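# Thread cord through red, yellow, green rings in order

## Task

Pass the cord through exactly three rings, in the sequence red, yellow, green, each only once and without wrapping or looping through any of them, and keep it clear of every other ring; both cord ends must stick out past the rings by more than the width of two fingers.

## Robot and tools

Robot: two arms, left_arm and right_arm, each ending in a five-finger hand (left_arm has a left hand, the mirror of the right). A post stands on the floor behind the arms. Objects may occasionally get a small push from outside.

Frames. The scene frame has its origin at table-top height, halfway between the nominal arm bases; +z is up, +x points out over the table, and left_arm is on the +y side (camera image sides do not match these names). Calibrated bases: left_arm at (+0.034, +0.253, +0.027) m, quat_wxyz (+1.000, 0, 0, -0.020); right_arm at (-0.015, -0.255, +0.050) m, quat_wxyz (+1.000, 0, 0, +0.021). Each arm reports its end_effector_position (m) and end_effector_quat_wxyz in its own base frame. Movement offsets are expressed along the axes of that arm's current Hand target.

Hand point: a spot fixed to the palm, 0.15 m out from the wrist face along the fingers and 0.05 m in front of the palm. Its +z runs along straight fingers, +y out of the palm, +x across the palm away from the thumb on the right hand (toward the thumb on the left hand). Straight fingertips reach 0.06-0.07 m past the point along +z, 0.06 m behind it along -y. A wrist bracket on the little-finger side reaches 0.10 m across and can strike things.

Row layout (28 numbers, all in [-1, 1], always all 28 even if one arm moves): left dx, dy, dz, rx, ry, rz; left little, ring, middle, index, thumb_bend, thumb_turn; left force_limit, speed; then the same 14 for the right arm. The six pose numbers are an offset, not a pose: a displacement from the Hand target held when the action began, with 1.0 = 0.6 m for dx/dy/dz and rx, ry, rz forming one rotation vector where 1.0 = 180 degrees. All six zero means no new pose request. The six finger numbers are absolute targets: -1 open/straight, +1 closed; thumb_turn -1 beside the palm, +1 opposite the fingers. force_limit maps -1..+1 to about 0..10 N (15 N for thumb motors); speed rises from near zero at -1 to full at +0.48 and stays full above. There is no 'keep' value for hand numbers: repeat the last eight you sent for that hand (or, if none sent yet, its hand_measured plus hand_force_limit and hand_speed). For a gentle grip close with speed at -0.94 or below. Thumb turned in front, the hand wraps objects about 0.035-0.065 m thick; thumb tip against index pad can pinch light items.

execute_actions(actions, cameras): actions is a list of actions; each action is a list of 1-15 rows, one per 1/30 s step, the last row held until step 15. Every row within an action counts from that action's starting Hand target, so repeating an offset in a new action moves further. An empty actions list returns camera images; otherwise pass cameras (names or ["all"]) to get them.

move(target, speed, blend, blocking, cameras): target is one 28-number row or a list of up to 15 rows; every row's pose part is an offset from the Hand targets at the move's start, not chained. speed is the top path speed in m/s, 0.002 to 4.3, default 0.25 (turns up to twice that in rad/s), one value or one per target. blend in m rounds corners between listed targets; 0 stops at each. All paths end together and are capped at 10 s. Paths do not avoid obstacles or the other arm. blocking=false returns after about 0.5 s while motion continues. Result adds a move: line with ending (done, off_target, moving, held, fault) and limits (paced = pose clipped, held = steps withheld).

wait(seconds 0-3600, cameras) lets time pass; stop(cameras) brakes a running move; zoom_image(camera, region [x0, y0, x1, y1] pixels, at most 504 wide/high) enlarges part of the newest image from cam_high, cam_low, cam_left_wrist or cam_right_wrist; show_instructions shows the reference pages; finished_scene(scene=1) ends irreversibly.

Results: Hand target (last commanded pose after clipping; next offsets start here), hand point position/orientation, Joint positions, velocities (may be omitted when near zero), torques, motor temperatures, and per hand six-value lists hand_measured (position on target scale), hand_stopped_by (moving, target, force, stalled, fault), hand_load_n (fingertip load in N, positive pushing open; near 0 means grip lost), plus hand_force_limit and hand_speed.

Behaviour: the arm tracks loosely; resting 1-3 cm (sometimes 5 cm) low of the command is normal. Orientation commands are clipped to 40 degrees from the current one per step. If the hand rests short, send the remaining distance as a new offset. To release a push, command back past the hand point.

Avoid: dropping the cord or anything off the table, slams and hard pushes, hitting the post, closing one hand on the other or pressing the arms together (can fail the scene), overloading fingers, and long stretched-out holds: motors warn at 85 °C and at 100 °C the arm goes limp for 30-60 s. The cord must stay threaded without being held when you finish.

Each tool is called as name(argument=value, ...) on one line, values as JSON.

Reference images:

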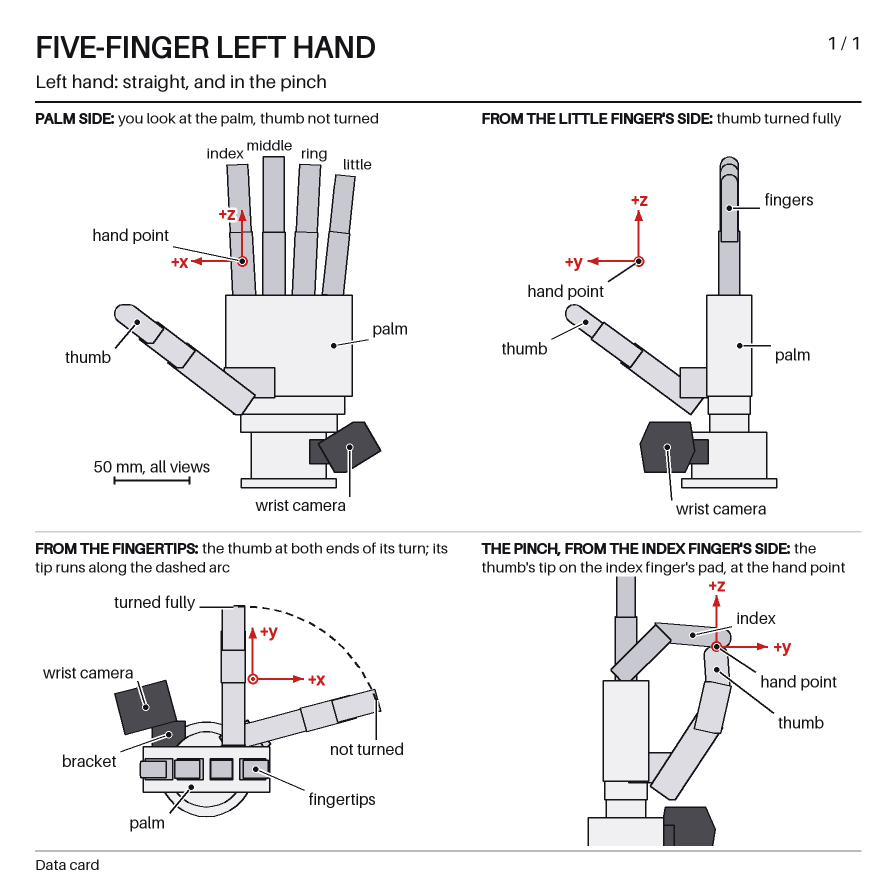

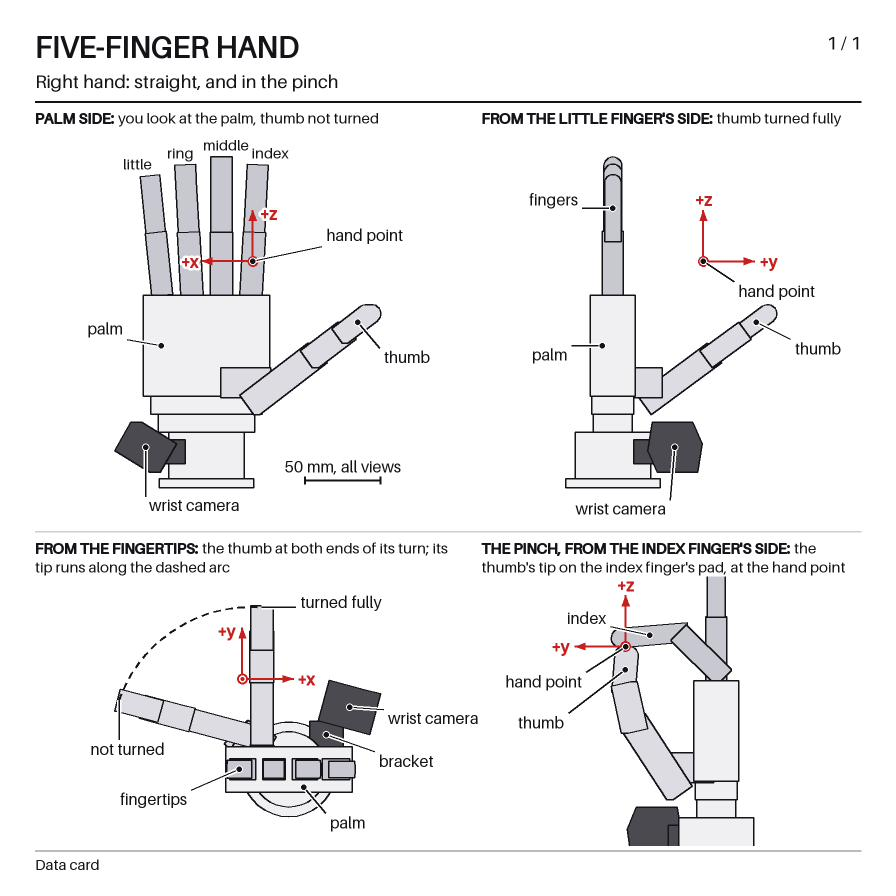

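## Session

execute_actions(actions=[])

Scene clock: 0.00 s.
left_arm: end_effector_position=(+0.1872, -0.2782, +0.2843) hand_measured=(-1.000, -1.000, -1.000, -1.000, -1.000, -1.000) hand_load_n=(+0.0, +0.0, +0.0, +0.0, +0.0, +0.0) hand_stopped_by=(target, target, target, target, target, target) hand_force_limit=0.00 hand_speed=-0.80 end_effector_quat_wxyz=(+0.376, +0.593, +0.648, -0.295) | right_arm: end_effector_position=(+0.3006, -0.3404, +0.1664) hand_measured=(-1.000, -1.000, -1.000, -1.000, -1.000, -1.000) hand_load_n=(+0.0, +0.0, +0.0, +0.0, +0.0, +0.0) hand_stopped_by=(target, target, target, target, target, target) hand_force_limit=0.00 hand_speed=-0.80 end_effector_quat_wxyz=(+0.132, +0.746, -0.429, +0.492)
Joint positions: left_arm=[-0.948 0.562 0.734 -0.796 0.38 1.909] | right_arm=[-0.713 1.051 0.626 -0.079 0.061 -1.277]
Joint velocities: within noise
Joint torques (N m): no reading
Motor temperatures (°C): left_arm=[32 36 30 38 32 33] | right_arm=[37 34 34 31 33 36]
Heat: left arm: hottest wrist pitch 38 °C; right arm: hottest waist 37 °C.
Hand target: left_arm +0.1895, -0.2816, +0.3043; +0.392, +0.591, +0.639, -0.298 | right_arm +0.3061, -0.3451, +0.1778; +0.133, +0.741, -0.426, +0.501

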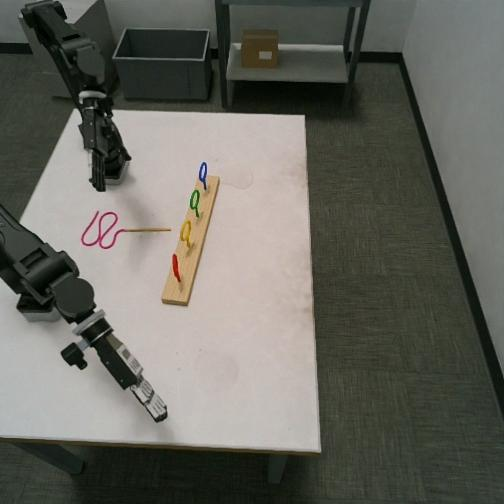

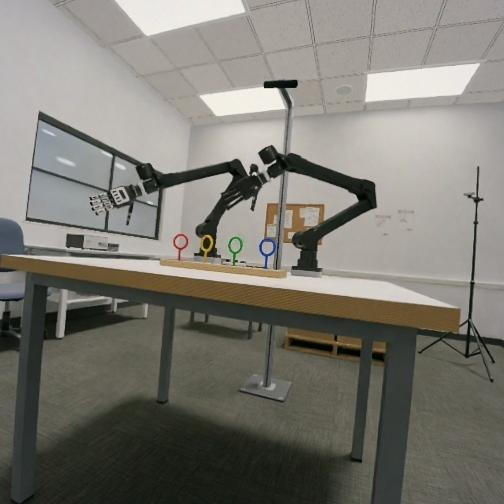

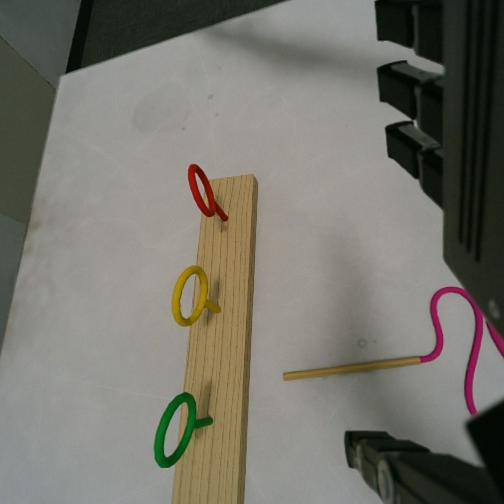

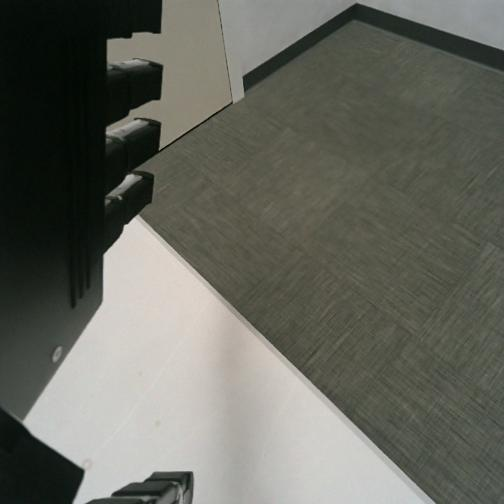

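zoom_image(camera="cam_high", region=[60, 140, 260, 340])

zoom_image(camera="cam_low", region=[140, 200, 340, 300])

zoom_image(camera="cam_left_wrist", region=[100, 140, 504, 504])

Scaled by 2.520.

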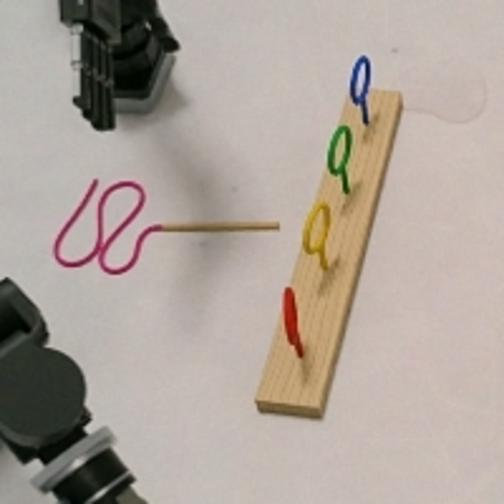

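Scaled by 2.520.

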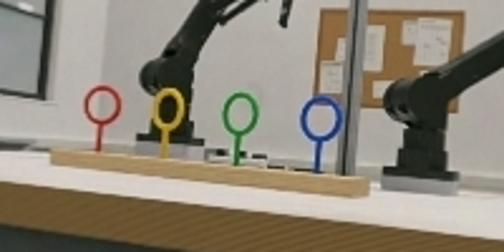

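Scaled by 1.248.

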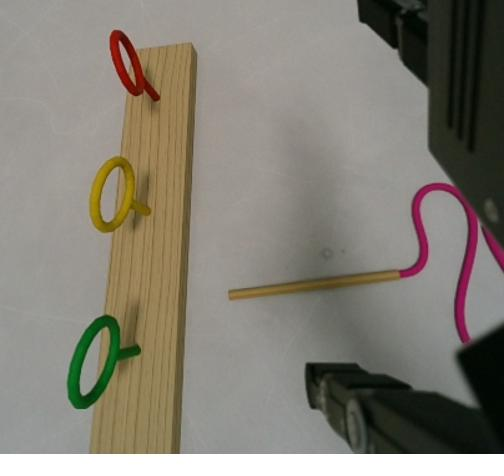

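move(target=[[0,0,0,0,0,0,-1,-1,-0.2,-0.2,-0.2,1,0,-0.2,0,0,0,0,0,0,-1,-1,-0.2,-0.2,-0.2,1,0,-0.2]], cameras=["all"])

Scene clock: 175.37 s.
left_arm: end_effector_position=(+0.1872, -0.2782, +0.2843) hand_measured=(-1.000, -1.000, -0.200, -0.200, -0.200, +1.000) hand_load_n=(+0.0, +0.0, +0.0, +0.0, +0.0, +0.5) hand_stopped_by=(target, target, target, target, target, target) hand_force_limit=0.00 hand_speed=-0.20 end_effector_quat_wxyz=(+0.376, +0.593, +0.648, -0.295) | right_arm: end_effector_position=(+0.3006, -0.3404, +0.1664) hand_measured=(-1.000, -1.000, -0.200, -0.200, -0.200, +1.000) hand_load_n=(+0.0, +0.0, +0.0, +0.0, +0.0, +0.0) hand_stopped_by=(target, target, target, target, target, target) hand_force_limit=0.00 hand_speed=-0.20 end_effector_quat_wxyz=(+0.132, +0.746, -0.429, +0.492)
Joint positions: left_arm=[-0.948 0.562 0.734 -0.796 0.38 1.909] | right_arm=[-0.713 1.051 0.626 -0.079 0.061 -1.277]
Joint torques (N m): left_arm=[-0.5 0.38 12.48 1.63 0.23 0.01] | right_arm=[0.73 -6.07 11.59 1.98 0.02 -0.07]
Motor temperatures (°C): left_arm=[32 36 42 37 31 33] | right_arm=[36 35 56 32 33 35]
Heat: left arm: hottest elbow 42 °C; right arm: hottest elbow 56 °C.
Hand target: left_arm +0.1895, -0.2816, +0.3042; +0.392, +0.591, +0.639, -0.298 | right_arm +0.3061, -0.3451, +0.1778; +0.133, +0.741, -0.426, +0.501
Off the commanded pose: left_arm 0.020 m, 2 deg | right_arm 0.013 m, 1 deg.
move: done

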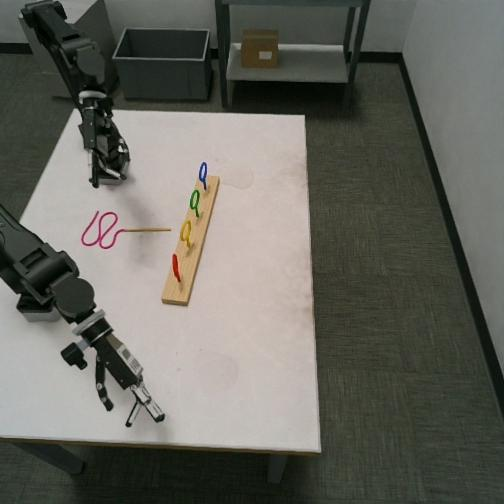

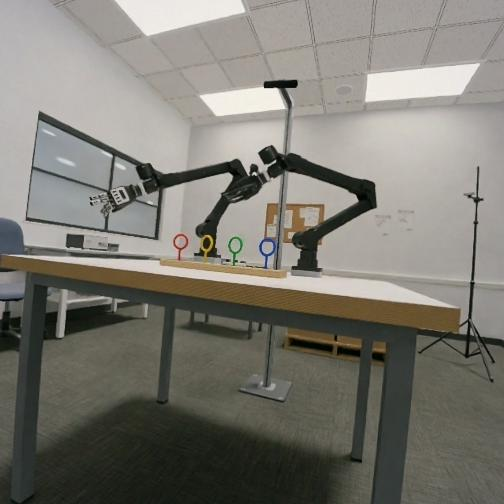

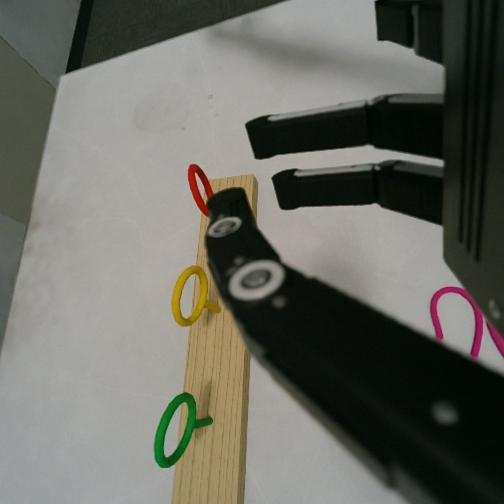

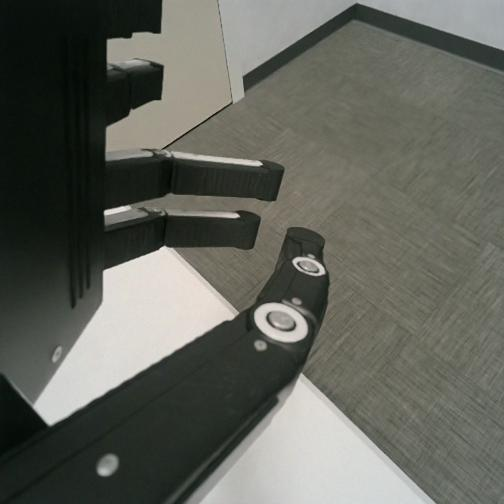

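move(target=[[0,0,0,0,0,0,-1,-1,0,0,0,1,0,-0.2,-0.256,-0.2,-0.434,0.228,-0.418,-0.205,-1,-1,0,0,0,1,0,-0.2]], cameras=["all"])

Scene clock: 221.27 s.
left_arm: end_effector_position=(+0.1872, -0.2782, +0.2843) hand_measured=(-1.000, -1.000, +0.000, +0.000, +0.000, +1.000) hand_load_n=(+0.0, +0.0, +0.0, +0.0, +0.0, +0.0) hand_stopped_by=(target, target, target, target, target, target) hand_force_limit=0.00 hand_speed=-0.20 end_effector_quat_wxyz=(+0.376, +0.593, +0.648, -0.295) | right_arm: end_effector_position=(+0.2019, -0.0323, +0.1814) hand_measured=(-1.000, -1.000, +0.000, +0.000, +0.000, +1.000) hand_load_n=(+0.0, +0.0, +0.0, +0.0, +0.0, +0.0) hand_stopped_by=(target, target, target, target, target, target) hand_force_limit=0.00 hand_speed=-0.20 end_effector_quat_wxyz=(-0.253, +0.967, -0.009, -0.004)
Joint positions: left_arm=[-0.948 0.562 0.734 -0.796 0.38 1.909] | right_arm=[-0.31 1.012 0.92 -1.652 -0.484 -1.905]
Joint torques (N m): left_arm=[-0.21 0.44 12.48 1.61 0.22 0.02] | right_arm=[1.44 -5.13 12.29 -0.61 -0.6 -0.21]
Motor temperatures (°C): left_arm=[32 35 42 37 31 33] | right_arm=[36 34 57 31 33 35]
Heat: left arm: hottest elbow 42 °C; right arm: hottest elbow 57 °C.
Hand target: left_arm +0.1895, -0.2816, +0.3043; +0.392, +0.591, +0.639, -0.298 | right_arm +0.2134, -0.0338, +0.1941; -0.251, +0.968, +0.003, +0.007
Off the commanded pose: left_arm 0.020 m, 2 deg | right_arm 0.017 m, 2 deg.
move: off_target (right_arm)

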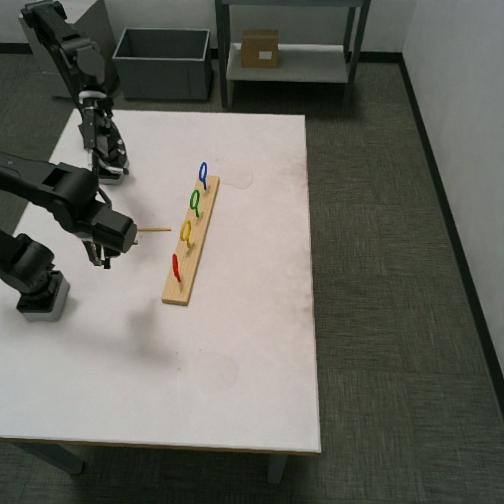

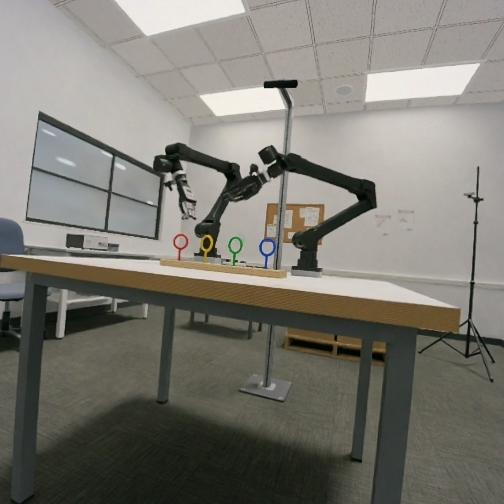

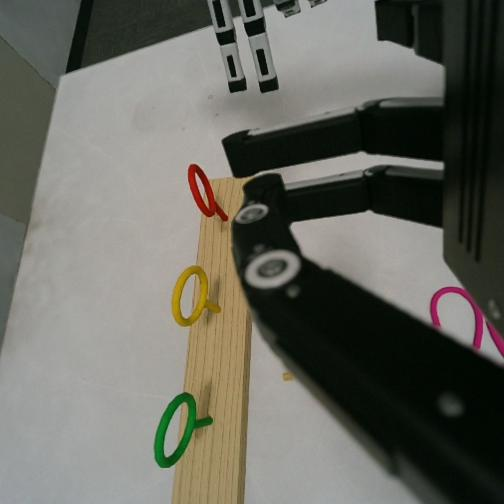

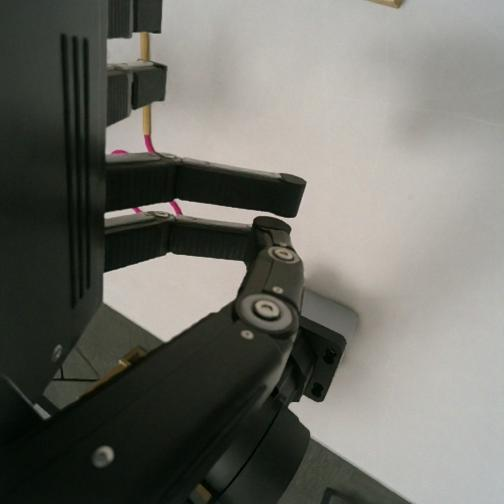

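move(target=[[0.292,-0.0762,0.1642,-0.0176,-0.0247,-0.5456,-1,-1,0,0,0,1,0,-0.2,0,0,0,0,0,0,-1,-1,0,0,0,1,0,-0.2]], cameras=["all"], speed=0.2)

Scene clock: 251.73 s.
left_arm: end_effector_position=(+0.1555, -0.2768, +0.0971) hand_measured=(-1.000, -1.000, +0.000, +0.000, +0.000, +1.000) hand_load_n=(+0.0, +0.0, +0.0, +0.0, +0.0, +0.0) hand_stopped_by=(target, target, target, target, target, target) hand_force_limit=0.00 hand_speed=-0.20 end_effector_quat_wxyz=(+0.065, -0.111, +0.862, -0.490) | right_arm: end_effector_position=(+0.2019, -0.0323, +0.1813) hand_measured=(-1.000, -1.000, +0.000, +0.000, +0.000, +1.000) hand_load_n=(+0.0, +0.0, +0.0, +0.0, +0.0, +0.0) hand_stopped_by=(target, target, target, target, target, target) hand_force_limit=0.00 hand_speed=-0.20 end_effector_quat_wxyz=(-0.253, +0.967, -0.008, -0.004)
Joint positions: left_arm=[-0.74 0.748 0.353 -0.222 0.482 0.322] | right_arm=[-0.31 1.012 0.92 -1.652 -0.484 -1.906]
Joint torques (N m): left_arm=[0.38 -0.09 9.58 2.07 0.42 -0.11] | right_arm=[1.26 -4.25 12.4 -0.75 -0.61 -0.15]
Motor temperatures (°C): left_arm=[32 35 43 37 31 33] | right_arm=[36 34 55 31 33 35]
Heat: left arm: hottest elbow 43 °C; right arm: hottest elbow 55 °C.
Hand target: left_arm +0.1600, -0.2793, +0.1003; +0.068, -0.116, +0.858, -0.496 | right_arm +0.2134, -0.0338, +0.1941; -0.251, +0.968, +0.003, +0.007
Off the commanded pose: left_arm 0.006 m, 1 deg | right_arm 0.017 m, 2 deg.
move: done

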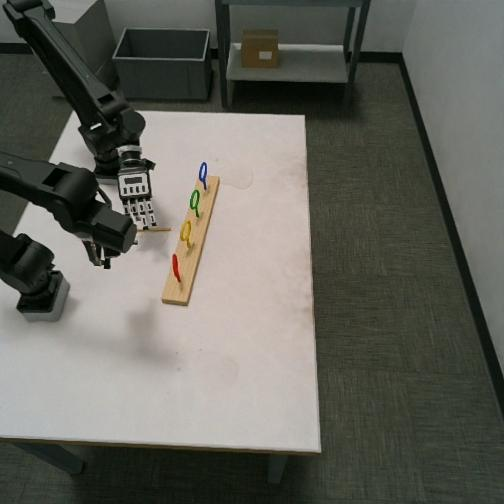

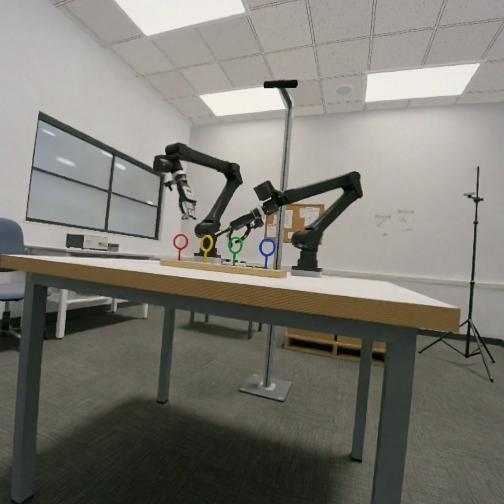

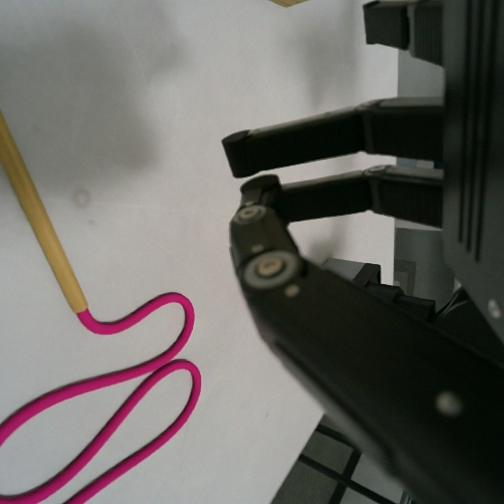

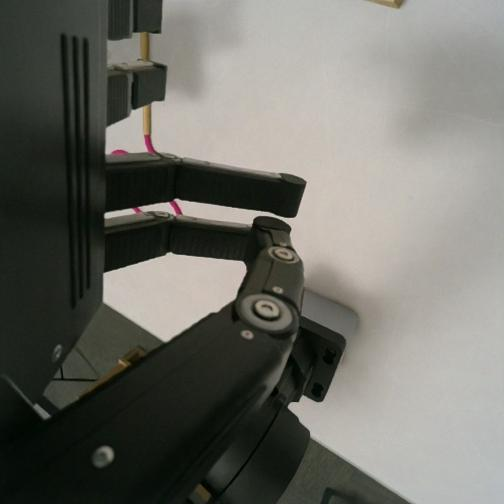

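zoom_image(camera="cam_left_wrist", region=[200, 100, 400, 300])

zoom_image(camera="cam_right_wrist", region=[100, 100, 350, 350])

Scaled by 2.520.

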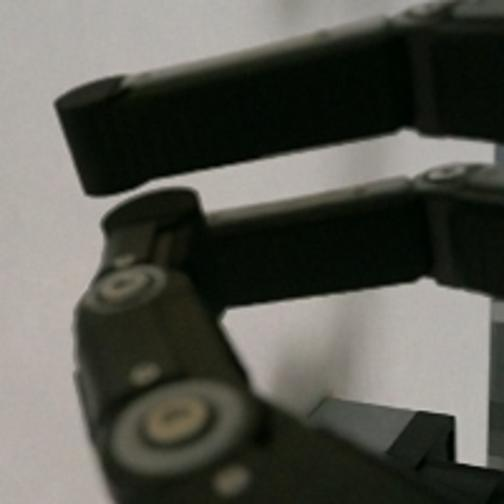

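Scaled by 2.016.

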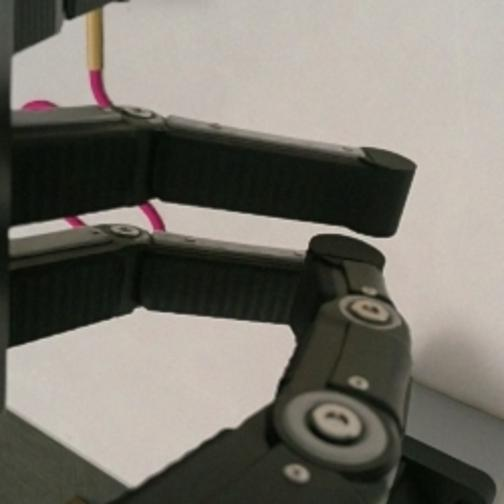

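move(target=[[0,0.1402,0.0808,0.111,0,0,-1,-1,-0.2,-0.2,-0.12,1,0,-0.2,0,0,0,0,0,0,-1,-1,0,0,0,1,0,-0.2]], cameras=["cam_left_wrist","cam_high"], speed=0.15)

Scene clock: 287.17 s.
left_arm: end_effector_position=(+0.1602, -0.2811, +0.0018) hand_measured=(-1.000, -1.000, -0.200, -0.200, -0.120, +1.000) hand_load_n=(+0.0, +0.0, +0.0, +0.0, +0.0, +0.0) hand_stopped_by=(target, target, target, target, target, target) hand_force_limit=0.00 hand_speed=-0.20 end_effector_quat_wxyz=(+0.087, -0.098, +0.762, -0.634) | right_arm: end_effector_position=(+0.2019, -0.0323, +0.1813) hand_measured=(-1.000, -1.000, +0.000, +0.000, +0.000, +1.000) hand_load_n=(+0.0, +0.0, +0.0, +0.0, +0.0, +0.0) hand_stopped_by=(target, target, target, target, target, target) hand_force_limit=0.00 hand_speed=-0.20 end_effector_quat_wxyz=(-0.253, +0.967, -0.008, -0.004)
Joint positions: left_arm=[-0.606 1.74 0.035 1.468 0.686 0.16] | right_arm=[-0.31 1.012 0.92 -1.652 -0.484 -1.906]
Joint torques (N m): left_arm=[0.44 -3.08 0.27 2.26 0.33 -0.11] | right_arm=[1.38 -4.13 12.19 -0.9 -0.55 -0.25]
Motor temperatures (°C): left_arm=[32 35 41 37 31 33] | right_arm=[36 34 56 31 33 34]
Heat: left arm: hottest elbow 41 °C; right arm: hottest elbow 56 °C.
Hand target: left_arm +0.1602, -0.2793, +0.0033; +0.087, -0.103, +0.759, -0.637 | right_arm +0.2134, -0.0338, +0.1941; -0.251, +0.968, +0.003, +0.007
Off the commanded pose: left_arm 0.002 m, 1 deg | right_arm 0.017 m, 2 deg.
move: done
Images, in order (width x height): cam_high 504x504, cam_left_wrist 504x504.

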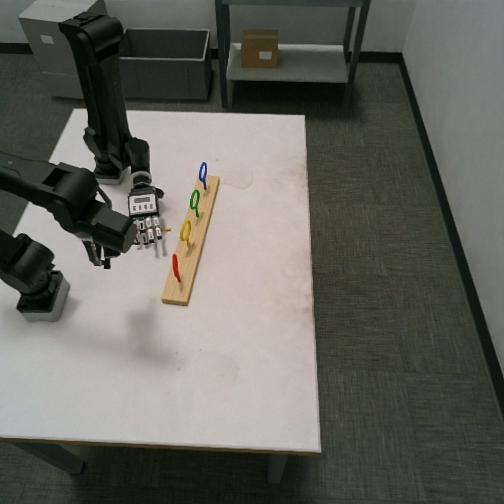

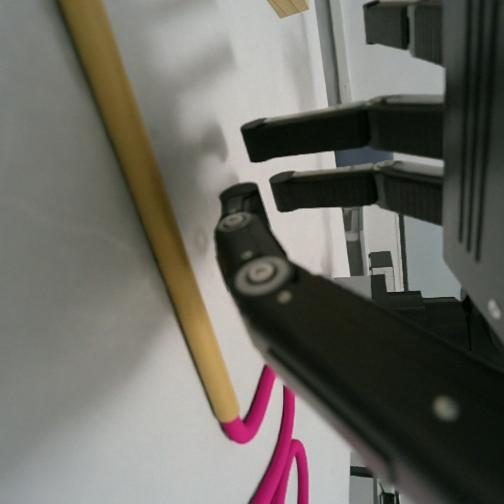

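move(target=[[0,0.0197,0.0035,0,0,0,-1,-1,-0.2,-0.2,-0.12,1,0,-0.2,0,0,0,0,0,0,-1,-1,0,0,0,1,0,-0.2]], cameras=["cam_left_wrist","cam_right_wrist"], speed=0.1)

Scene clock: 295.67 s.
left_arm: end_effector_position=(+0.1570, -0.2796, -0.0084) hand_measured=(-1.000, -1.000, -0.200, -0.200, -0.120, +1.000) hand_load_n=(+0.0, +0.0, +0.0, +0.0, -0.5, +0.5) hand_stopped_by=(target, target, target, target, target, target) hand_force_limit=0.00 hand_speed=-0.20 end_effector_quat_wxyz=(+0.082, -0.100, +0.765, -0.631) | right_arm: end_effector_position=(+0.2019, -0.0323, +0.1813) hand_measured=(-1.000, -1.000, +0.000, +0.000, +0.000, +1.000) hand_load_n=(+0.0, +0.0, +0.0, +0.0, +0.0, +0.0) hand_stopped_by=(target, target, target, target, target, target) hand_force_limit=0.00 hand_speed=-0.20 end_effector_quat_wxyz=(-0.253, +0.967, -0.008, -0.004)
Joint positions: left_arm=[-0.606 1.839 0.037 1.553 0.691 0.16] | right_arm=[-0.31 1.012 0.92 -1.652 -0.484 -1.906]
Joint torques (N m): left_arm=[0.38 -3.14 0.2 2.14 0.2 -0.04] | right_arm=[0.91 -4.6 12.36 -0.84 -0.68 -0.18]
Motor temperatures (°C): left_arm=[32 35 40 37 31 33] | right_arm=[36 34 56 31 33 34]
Heat: left arm: hottest elbow 40 °C; right arm: hottest elbow 56 °C.
Hand target: left_arm +0.1601, -0.2794, -0.0087; +0.087, -0.103, +0.759, -0.637 | right_arm +0.2134, -0.0338, +0.1941; -0.251, +0.968, +0.003, +0.007
Off the commanded pose: left_arm 0.003 m, 1 deg | right_arm 0.017 m, 2 deg.
joint sent to its limit (left arm) — joint 4 (wrist pitch), upper limit. The joint targets still meet the commanded pose.
move: done

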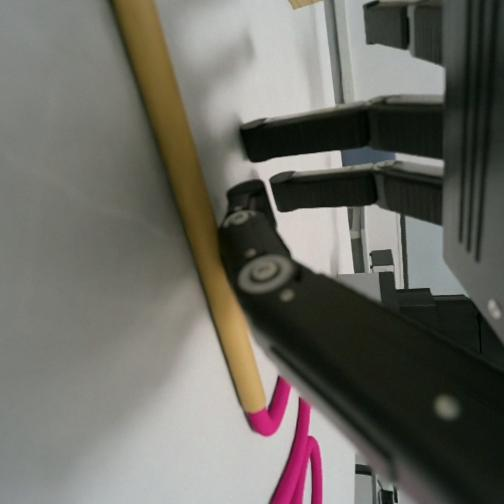

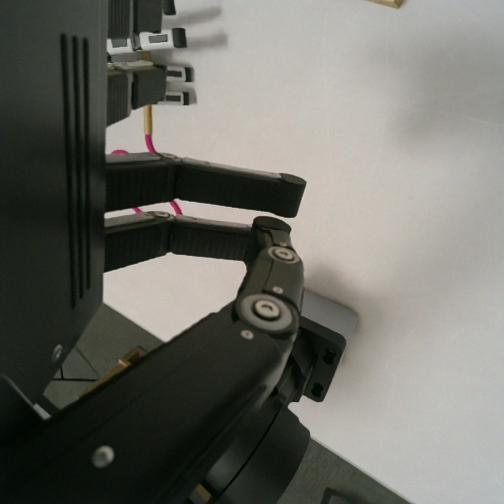

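execute_actions(actions=[], cameras=["cam_high","cam_low","cam_left_wrist"])

zoom_image(camera="cam_high", region=[110, 180, 210, 280])

zoom_image(camera="cam_low", region=[160, 190, 300, 290])

zoom_image(camera="cam_left_wrist", region=[100, 80, 340, 320])

Scene clock: 309.87 s.
left_arm: end_effector_position=(+0.1569, -0.2796, -0.0085) hand_measured=(-1.000, -1.000, -0.200, -0.200, -0.120, +1.000) hand_load_n=(+0.0, +0.0, +0.0, +0.0, -0.5, +0.0) hand_stopped_by=(target, target, target, target, target, target) hand_force_limit=0.00 hand_speed=-0.20 end_effector_quat_wxyz=(+0.082, -0.100, +0.765, -0.631) | right_arm: end_effector_position=(+0.2019, -0.0323, +0.1813) hand_measured=(-1.000, -1.000, +0.000, +0.000, +0.000, +1.000) hand_load_n=(+0.0, +0.0, +0.0, +0.0, +0.0, +0.0) hand_stopped_by=(target, target, target, target, target, target) hand_force_limit=0.00 hand_speed=-0.20 end_effector_quat_wxyz=(-0.253, +0.967, -0.008, -0.004)
Joint positions: left_arm=[-0.606 1.839 0.037 1.553 0.691 0.16] | right_arm=[-0.31 1.012 0.92 -1.652 -0.484 -1.906]
Joint velocities: within noise
Joint torques (N m): left_arm=[0.44 -3.25 0.21 2 0.2 -0.04] | right_arm=[1.32 -3.55 12.45 -0.76 -0.65 -0.21]
Motor temperatures (°C): left_arm=[32 36 38 37 31 33] | right_arm=[36 34 56 30 33 34]
Heat: left arm: hottest elbow 38 °C; right arm: hottest elbow 56 °C.
Hand target: left_arm +0.1601, -0.2794, -0.0087; +0.087, -0.103, +0.759, -0.637 | right_arm +0.2134, -0.0338, +0.1941; -0.251, +0.968, +0.003, +0.007
Off the commanded pose: left_arm 0.003 m, 1 deg | right_arm 0.017 m, 2 deg.
Images, in order (width x height): cam_high 504x504, cam_low 504x504, cam_left_wrist 504x504.

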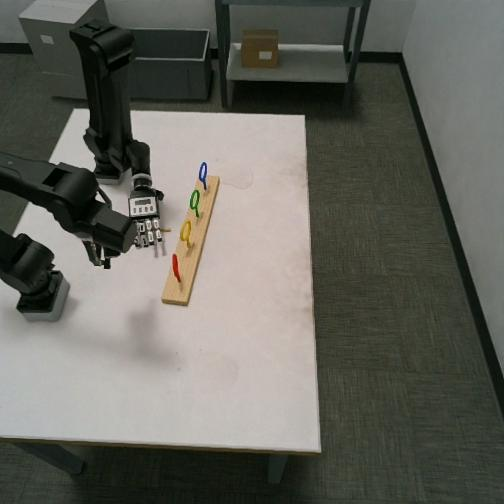

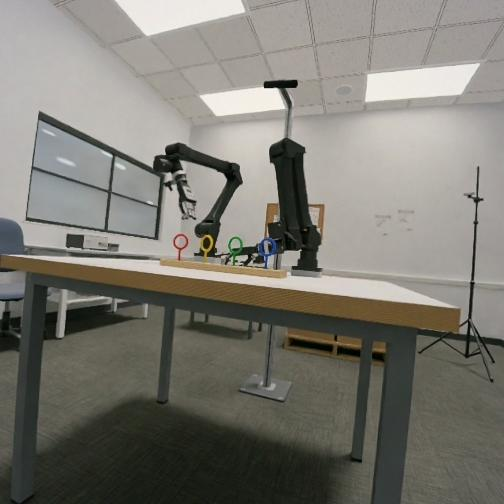

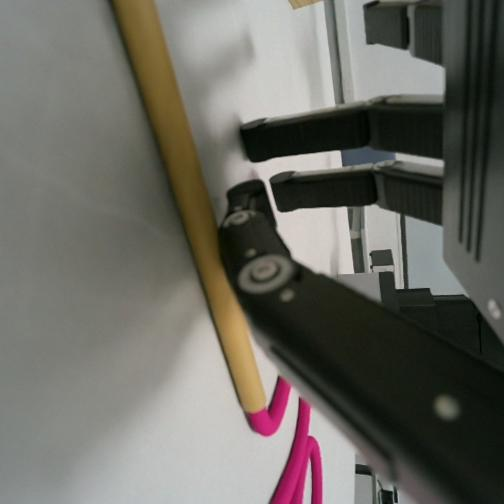

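Scaled by 5.040.

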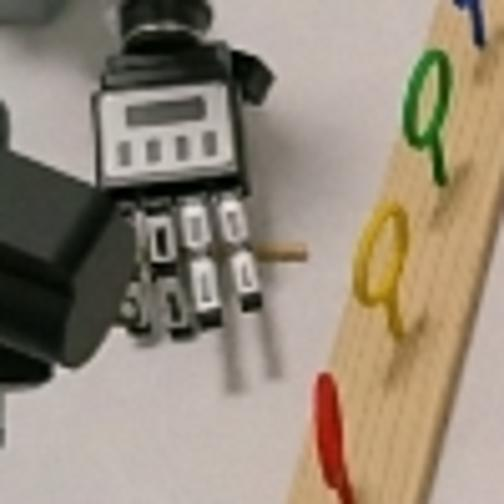

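Scaled by 3.600.

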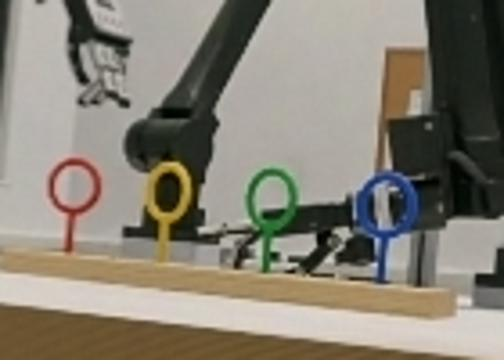

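Scaled by 2.100.

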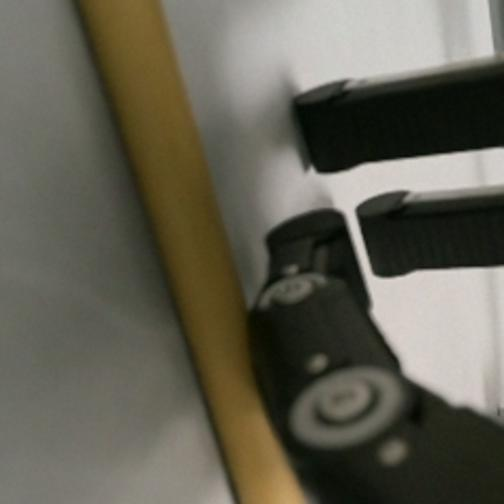

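move(target=[[0,-0.0169,-0.0486,-0.0556,0,0,-1,-1,-0.2,-0.2,-0.2,1,0,-0.2,0,0,0,0,0,0,-1,-1,0,0,0,1,0,-0.2]], cameras=["cam_high","cam_left_wrist"], speed=0.1)

zoom_image(camera="cam_high", region=[110, 180, 210, 280])

Scene clock: 320.33 s.
left_arm: end_effector_position=(+0.1562, -0.2759, -0.0058) hand_measured=(-1.000, -1.000, -0.200, -0.200, -0.200, +1.000) hand_load_n=(+0.0, +0.0, +0.0, +0.0, -1.0, +0.0) hand_stopped_by=(target, target, target, target, target, target) hand_force_limit=0.00 hand_speed=-0.20 end_effector_quat_wxyz=(+0.078, -0.106, +0.770, -0.624) | right_arm: end_effector_position=(+0.2019, -0.0323, +0.1813) hand_measured=(-1.000, -1.000, +0.000, +0.000, +0.000, +1.000) hand_load_n=(+0.0, +0.0, +0.0, +0.0, +0.0, +0.0) hand_stopped_by=(target, target, target, target, target, target) hand_force_limit=0.00 hand_speed=-0.20 end_effector_quat_wxyz=(-0.253, +0.967, -0.008, -0.004)
Joint positions: left_arm=[-0.596 1.751 0.03 1.446 0.695 0.164] | right_arm=[-0.31 1.012 0.92 -1.652 -0.484 -1.906]
Joint torques (N m): left_arm=[-0.44 -3.08 0.96 1.99 0.18 -0.02] | right_arm=[1.26 -4.48 12.44 -0.92 -0.59 -0.17]
Motor temperatures (°C): left_arm=[32 36 37 37 31 33] | right_arm=[36 34 56 30 33 34]
Heat: left arm: hottest elbow 37 °C; right arm: hottest elbow 56 °C.
Hand target: left_arm +0.1572, -0.2778, -0.0056; +0.078, -0.104, +0.768, -0.627 (not the last commanded pose) | right_arm +0.2134, -0.0338, +0.1941; -0.251, +0.968, +0.003, +0.007
Off the commanded pose: left_arm 0.026 m, 8 deg | right_arm 0.017 m, 2 deg.
move: held (left_arm; a check stopped the path); limits=held
pose unreachable (left arm): on one or more control steps of this call, first in action 0 (counted from 0), this arm could not follow its commanded pose, so it was not sent that pose on those steps. It may still have moved: this result reports where it is.
cause: moving toward the commanded pose would bring two parts of the arm too close to each other (joints 2 (shoulder) and 3 (elbow) lie between them).

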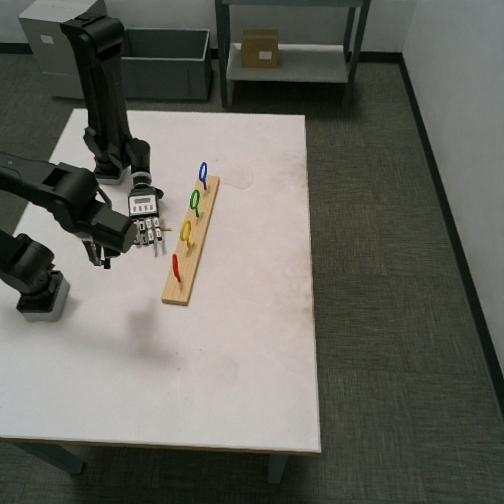

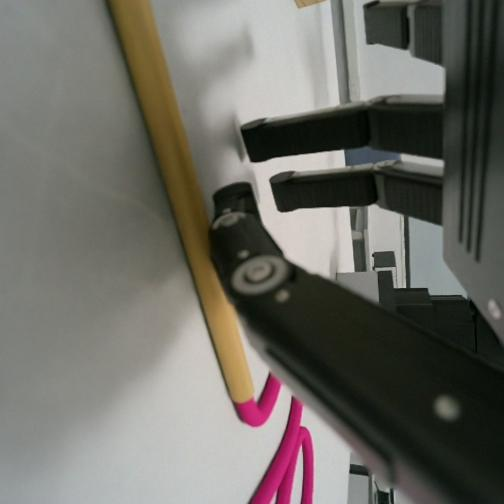

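Scaled by 5.040.

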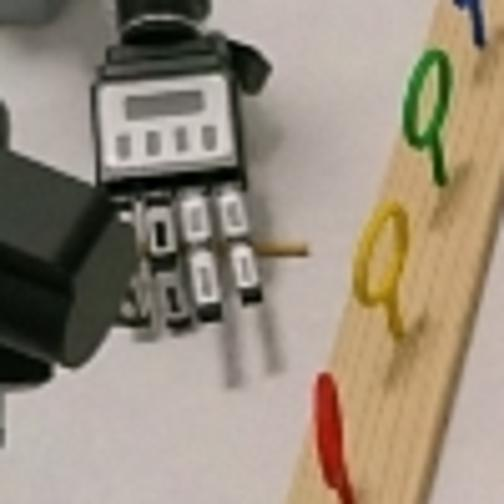

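move(target=[[0.0075,-0.151,-0.0555,-0.1855,0.0228,0.0162,-1,-1,-1,-1,-1,1,0,0.2,0,0,0,0,0,0,-1,-1,0,0,0,1,0,-0.2]], cameras=["cam_high","cam_left_wrist"], speed=0.15)

zoom_image(camera="cam_left_wrist", region=[250, 0, 504, 254])

Scene clock: 354.30 s.
left_arm: end_effector_position=(+0.1378, -0.2513, +0.0693) hand_measured=(-1.000, -1.000, -1.000, -1.000, -1.000, +1.000) hand_load_n=(+0.0, +0.0, +0.0, +0.0, +0.0, +0.0) hand_stopped_by=(target, target, target, target, target, target) hand_force_limit=0.00 hand_speed=0.20 end_effector_quat_wxyz=(+0.020, -0.094, +0.925, -0.368) | right_arm: end_effector_position=(+0.2019, -0.0323, +0.1813) hand_measured=(-1.000, -1.000, +0.000, +0.000, +0.000, +1.000) hand_load_n=(+0.0, +0.0, +0.0, +0.5, +0.0, +0.0) hand_stopped_by=(target, target, target, target, target, target) hand_force_limit=0.00 hand_speed=-0.20 end_effector_quat_wxyz=(-0.253, +0.967, -0.008, -0.004)
Joint positions: left_arm=[-0.783 0.861 0.451 -0.511 0.417 0.443] | right_arm=[-0.31 1.012 0.92 -1.652 -0.484 -1.906]
Joint torques (N m): left_arm=[-0.79 -0.73 13.24 0.72 0.18 0.09] | right_arm=[1.32 -4.19 12.21 -0.87 -0.61 -0.15]
Motor temperatures (°C): left_arm=[32 36 36 37 31 33] | right_arm=[36 34 57 30 33 34]
Heat: left arm: hottest wrist pitch 37 °C; right arm: hottest elbow 57 °C.
Hand target: left_arm +0.1502, -0.2650, +0.0900; +0.034, -0.081, +0.920, -0.381 | right_arm +0.2134, -0.0338, +0.1941; -0.251, +0.968, +0.003, +0.007
Off the commanded pose: left_arm 0.028 m, 3 deg | right_arm 0.017 m, 2 deg.
move: off_target (left_arm)

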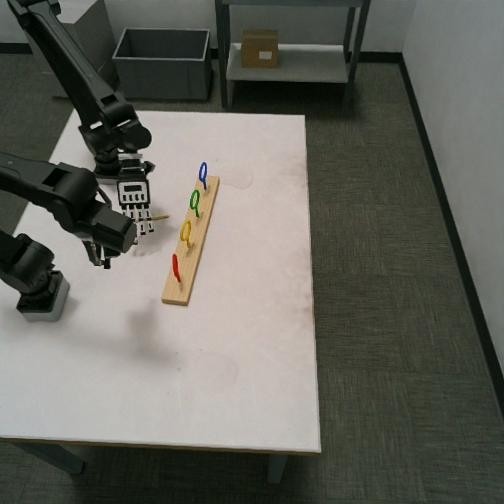

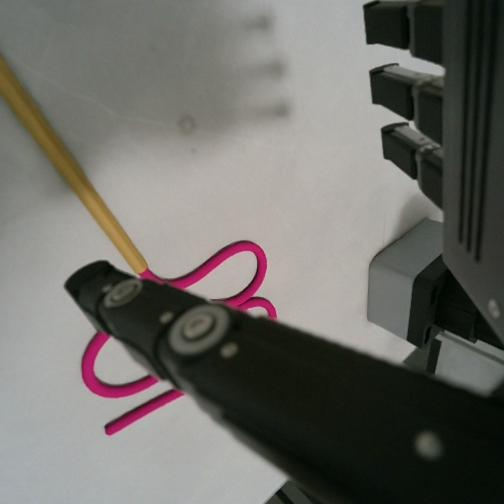

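Scaled by 1.984.

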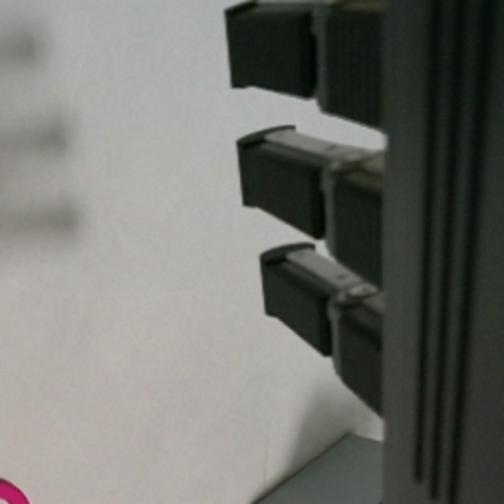

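move(target=[[0,-0.2002,-0.2,0,0,0,-1,-1,-0.2,-0.2,-0.2,1,0,0.2,0,0,0,0,0,0,-1,-1,0,0,0,1,0,-0.2],[-0.2355,0.0753,-0.4517,-0.083,0.0344,0.0444,-1,-1,-0.2,-0.2,-0.2,1,0,0.2,0,0,0,0,0,0,-1,-1,-1,-1,-1,1,0,0.2]], cameras=["all"], speed=0.2, blend=0.03)

zoom_image(camera="cam_high", region=[70, 160, 240, 330])

zoom_image(camera="cam_right_wrist", region=[0, 0, 254, 254])

Scene clock: 438.07 s.
left_arm: end_effector_position=(+0.2374, -0.0229, +0.2337) hand_measured=(-1.000, -1.000, -0.200, -0.200, -0.200, +1.000) hand_load_n=(+0.0, +0.0, +0.0, +0.0, +0.0, +0.0) hand_stopped_by=(target, target, target, target, target, target) hand_force_limit=0.00 hand_speed=0.20 end_effector_quat_wxyz=(-0.020, -0.005, +0.966, -0.257) | right_arm: end_effector_position=(+0.2020, -0.0323, +0.1813) hand_measured=(-1.000, -1.000, -1.000, -1.000, -1.000, +1.000) hand_load_n=(+0.0, +0.0, +0.0, +0.0, +0.0, +0.0) hand_stopped_by=(target, target, target, target, target, target) hand_force_limit=0.00 hand_speed=0.20 end_effector_quat_wxyz=(-0.253, +0.967, -0.008, -0.004)
Joint positions: left_arm=[0.079 1.075 1.097 -1.678 0.516 1.662] | right_arm=[-0.31 1.012 0.92 -1.652 -0.485 -1.906]
Joint torques (N m): left_arm=[0.44 -2.78 12.77 -0.44 0.64 0.1] | right_arm=[1.03 -4.42 12.42 -0.83 -0.61 -0.21]
Motor temperatures (°C): left_arm=[32 35 49 36 30 33] | right_arm=[35 34 59 30 33 34]
Heat: left arm: hottest elbow 49 °C; right arm: hottest elbow 59 °C.
Hand target: left_arm +0.2504, -0.0203, +0.2498; +0.000, +0.000, +0.966, -0.259 | right_arm +0.2134, -0.0338, +0.1941; -0.251, +0.968, +0.003, +0.007
Off the commanded pose: left_arm 0.021 m, 2 deg | right_arm 0.017 m, 2 deg.
move: off_target (left_arm); target 2's new numbers were sent with right_arm's hand 0.017 m and 2 deg from that target

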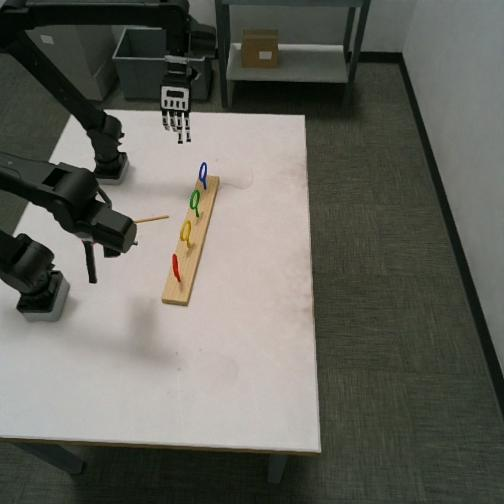

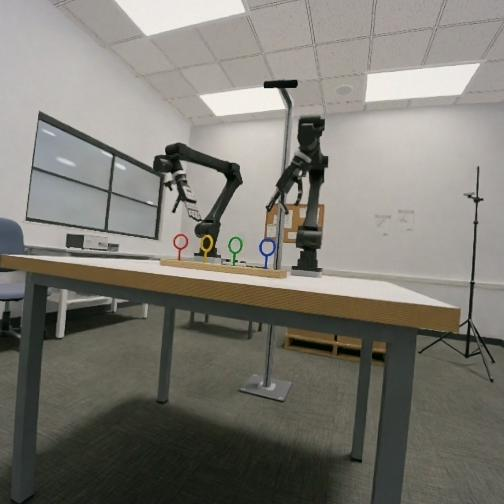

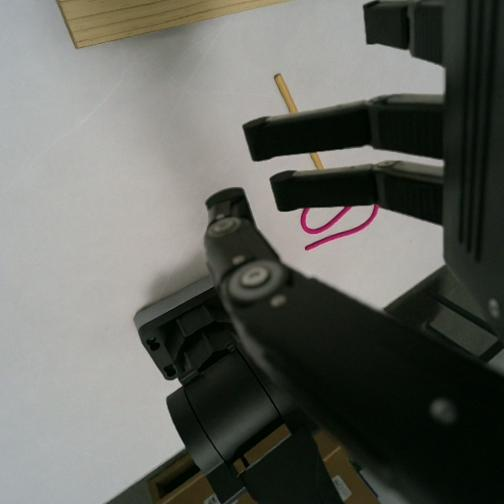

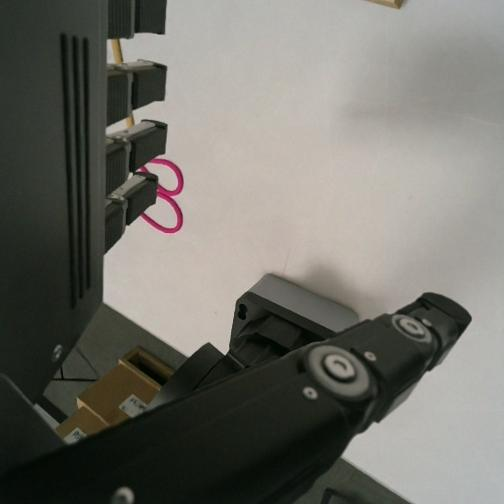

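Scaled by 2.965.

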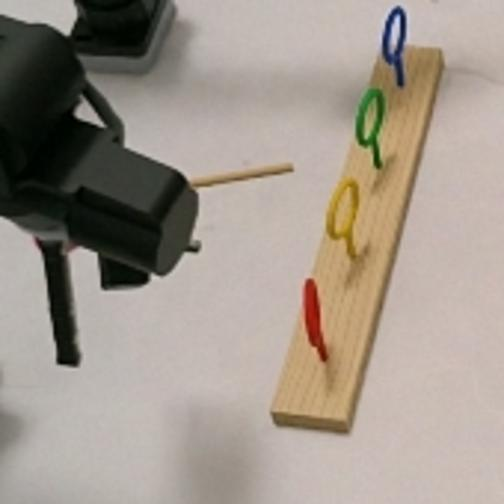

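Scaled by 1.984.

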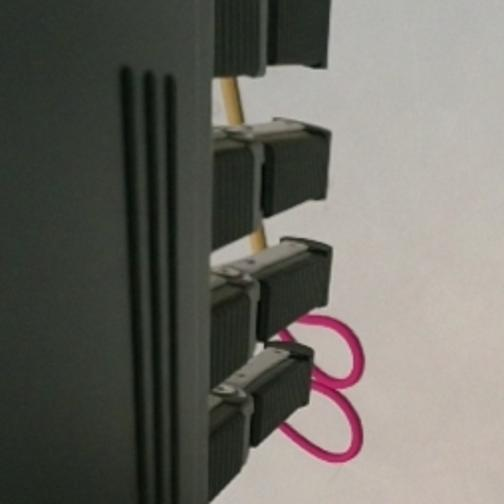

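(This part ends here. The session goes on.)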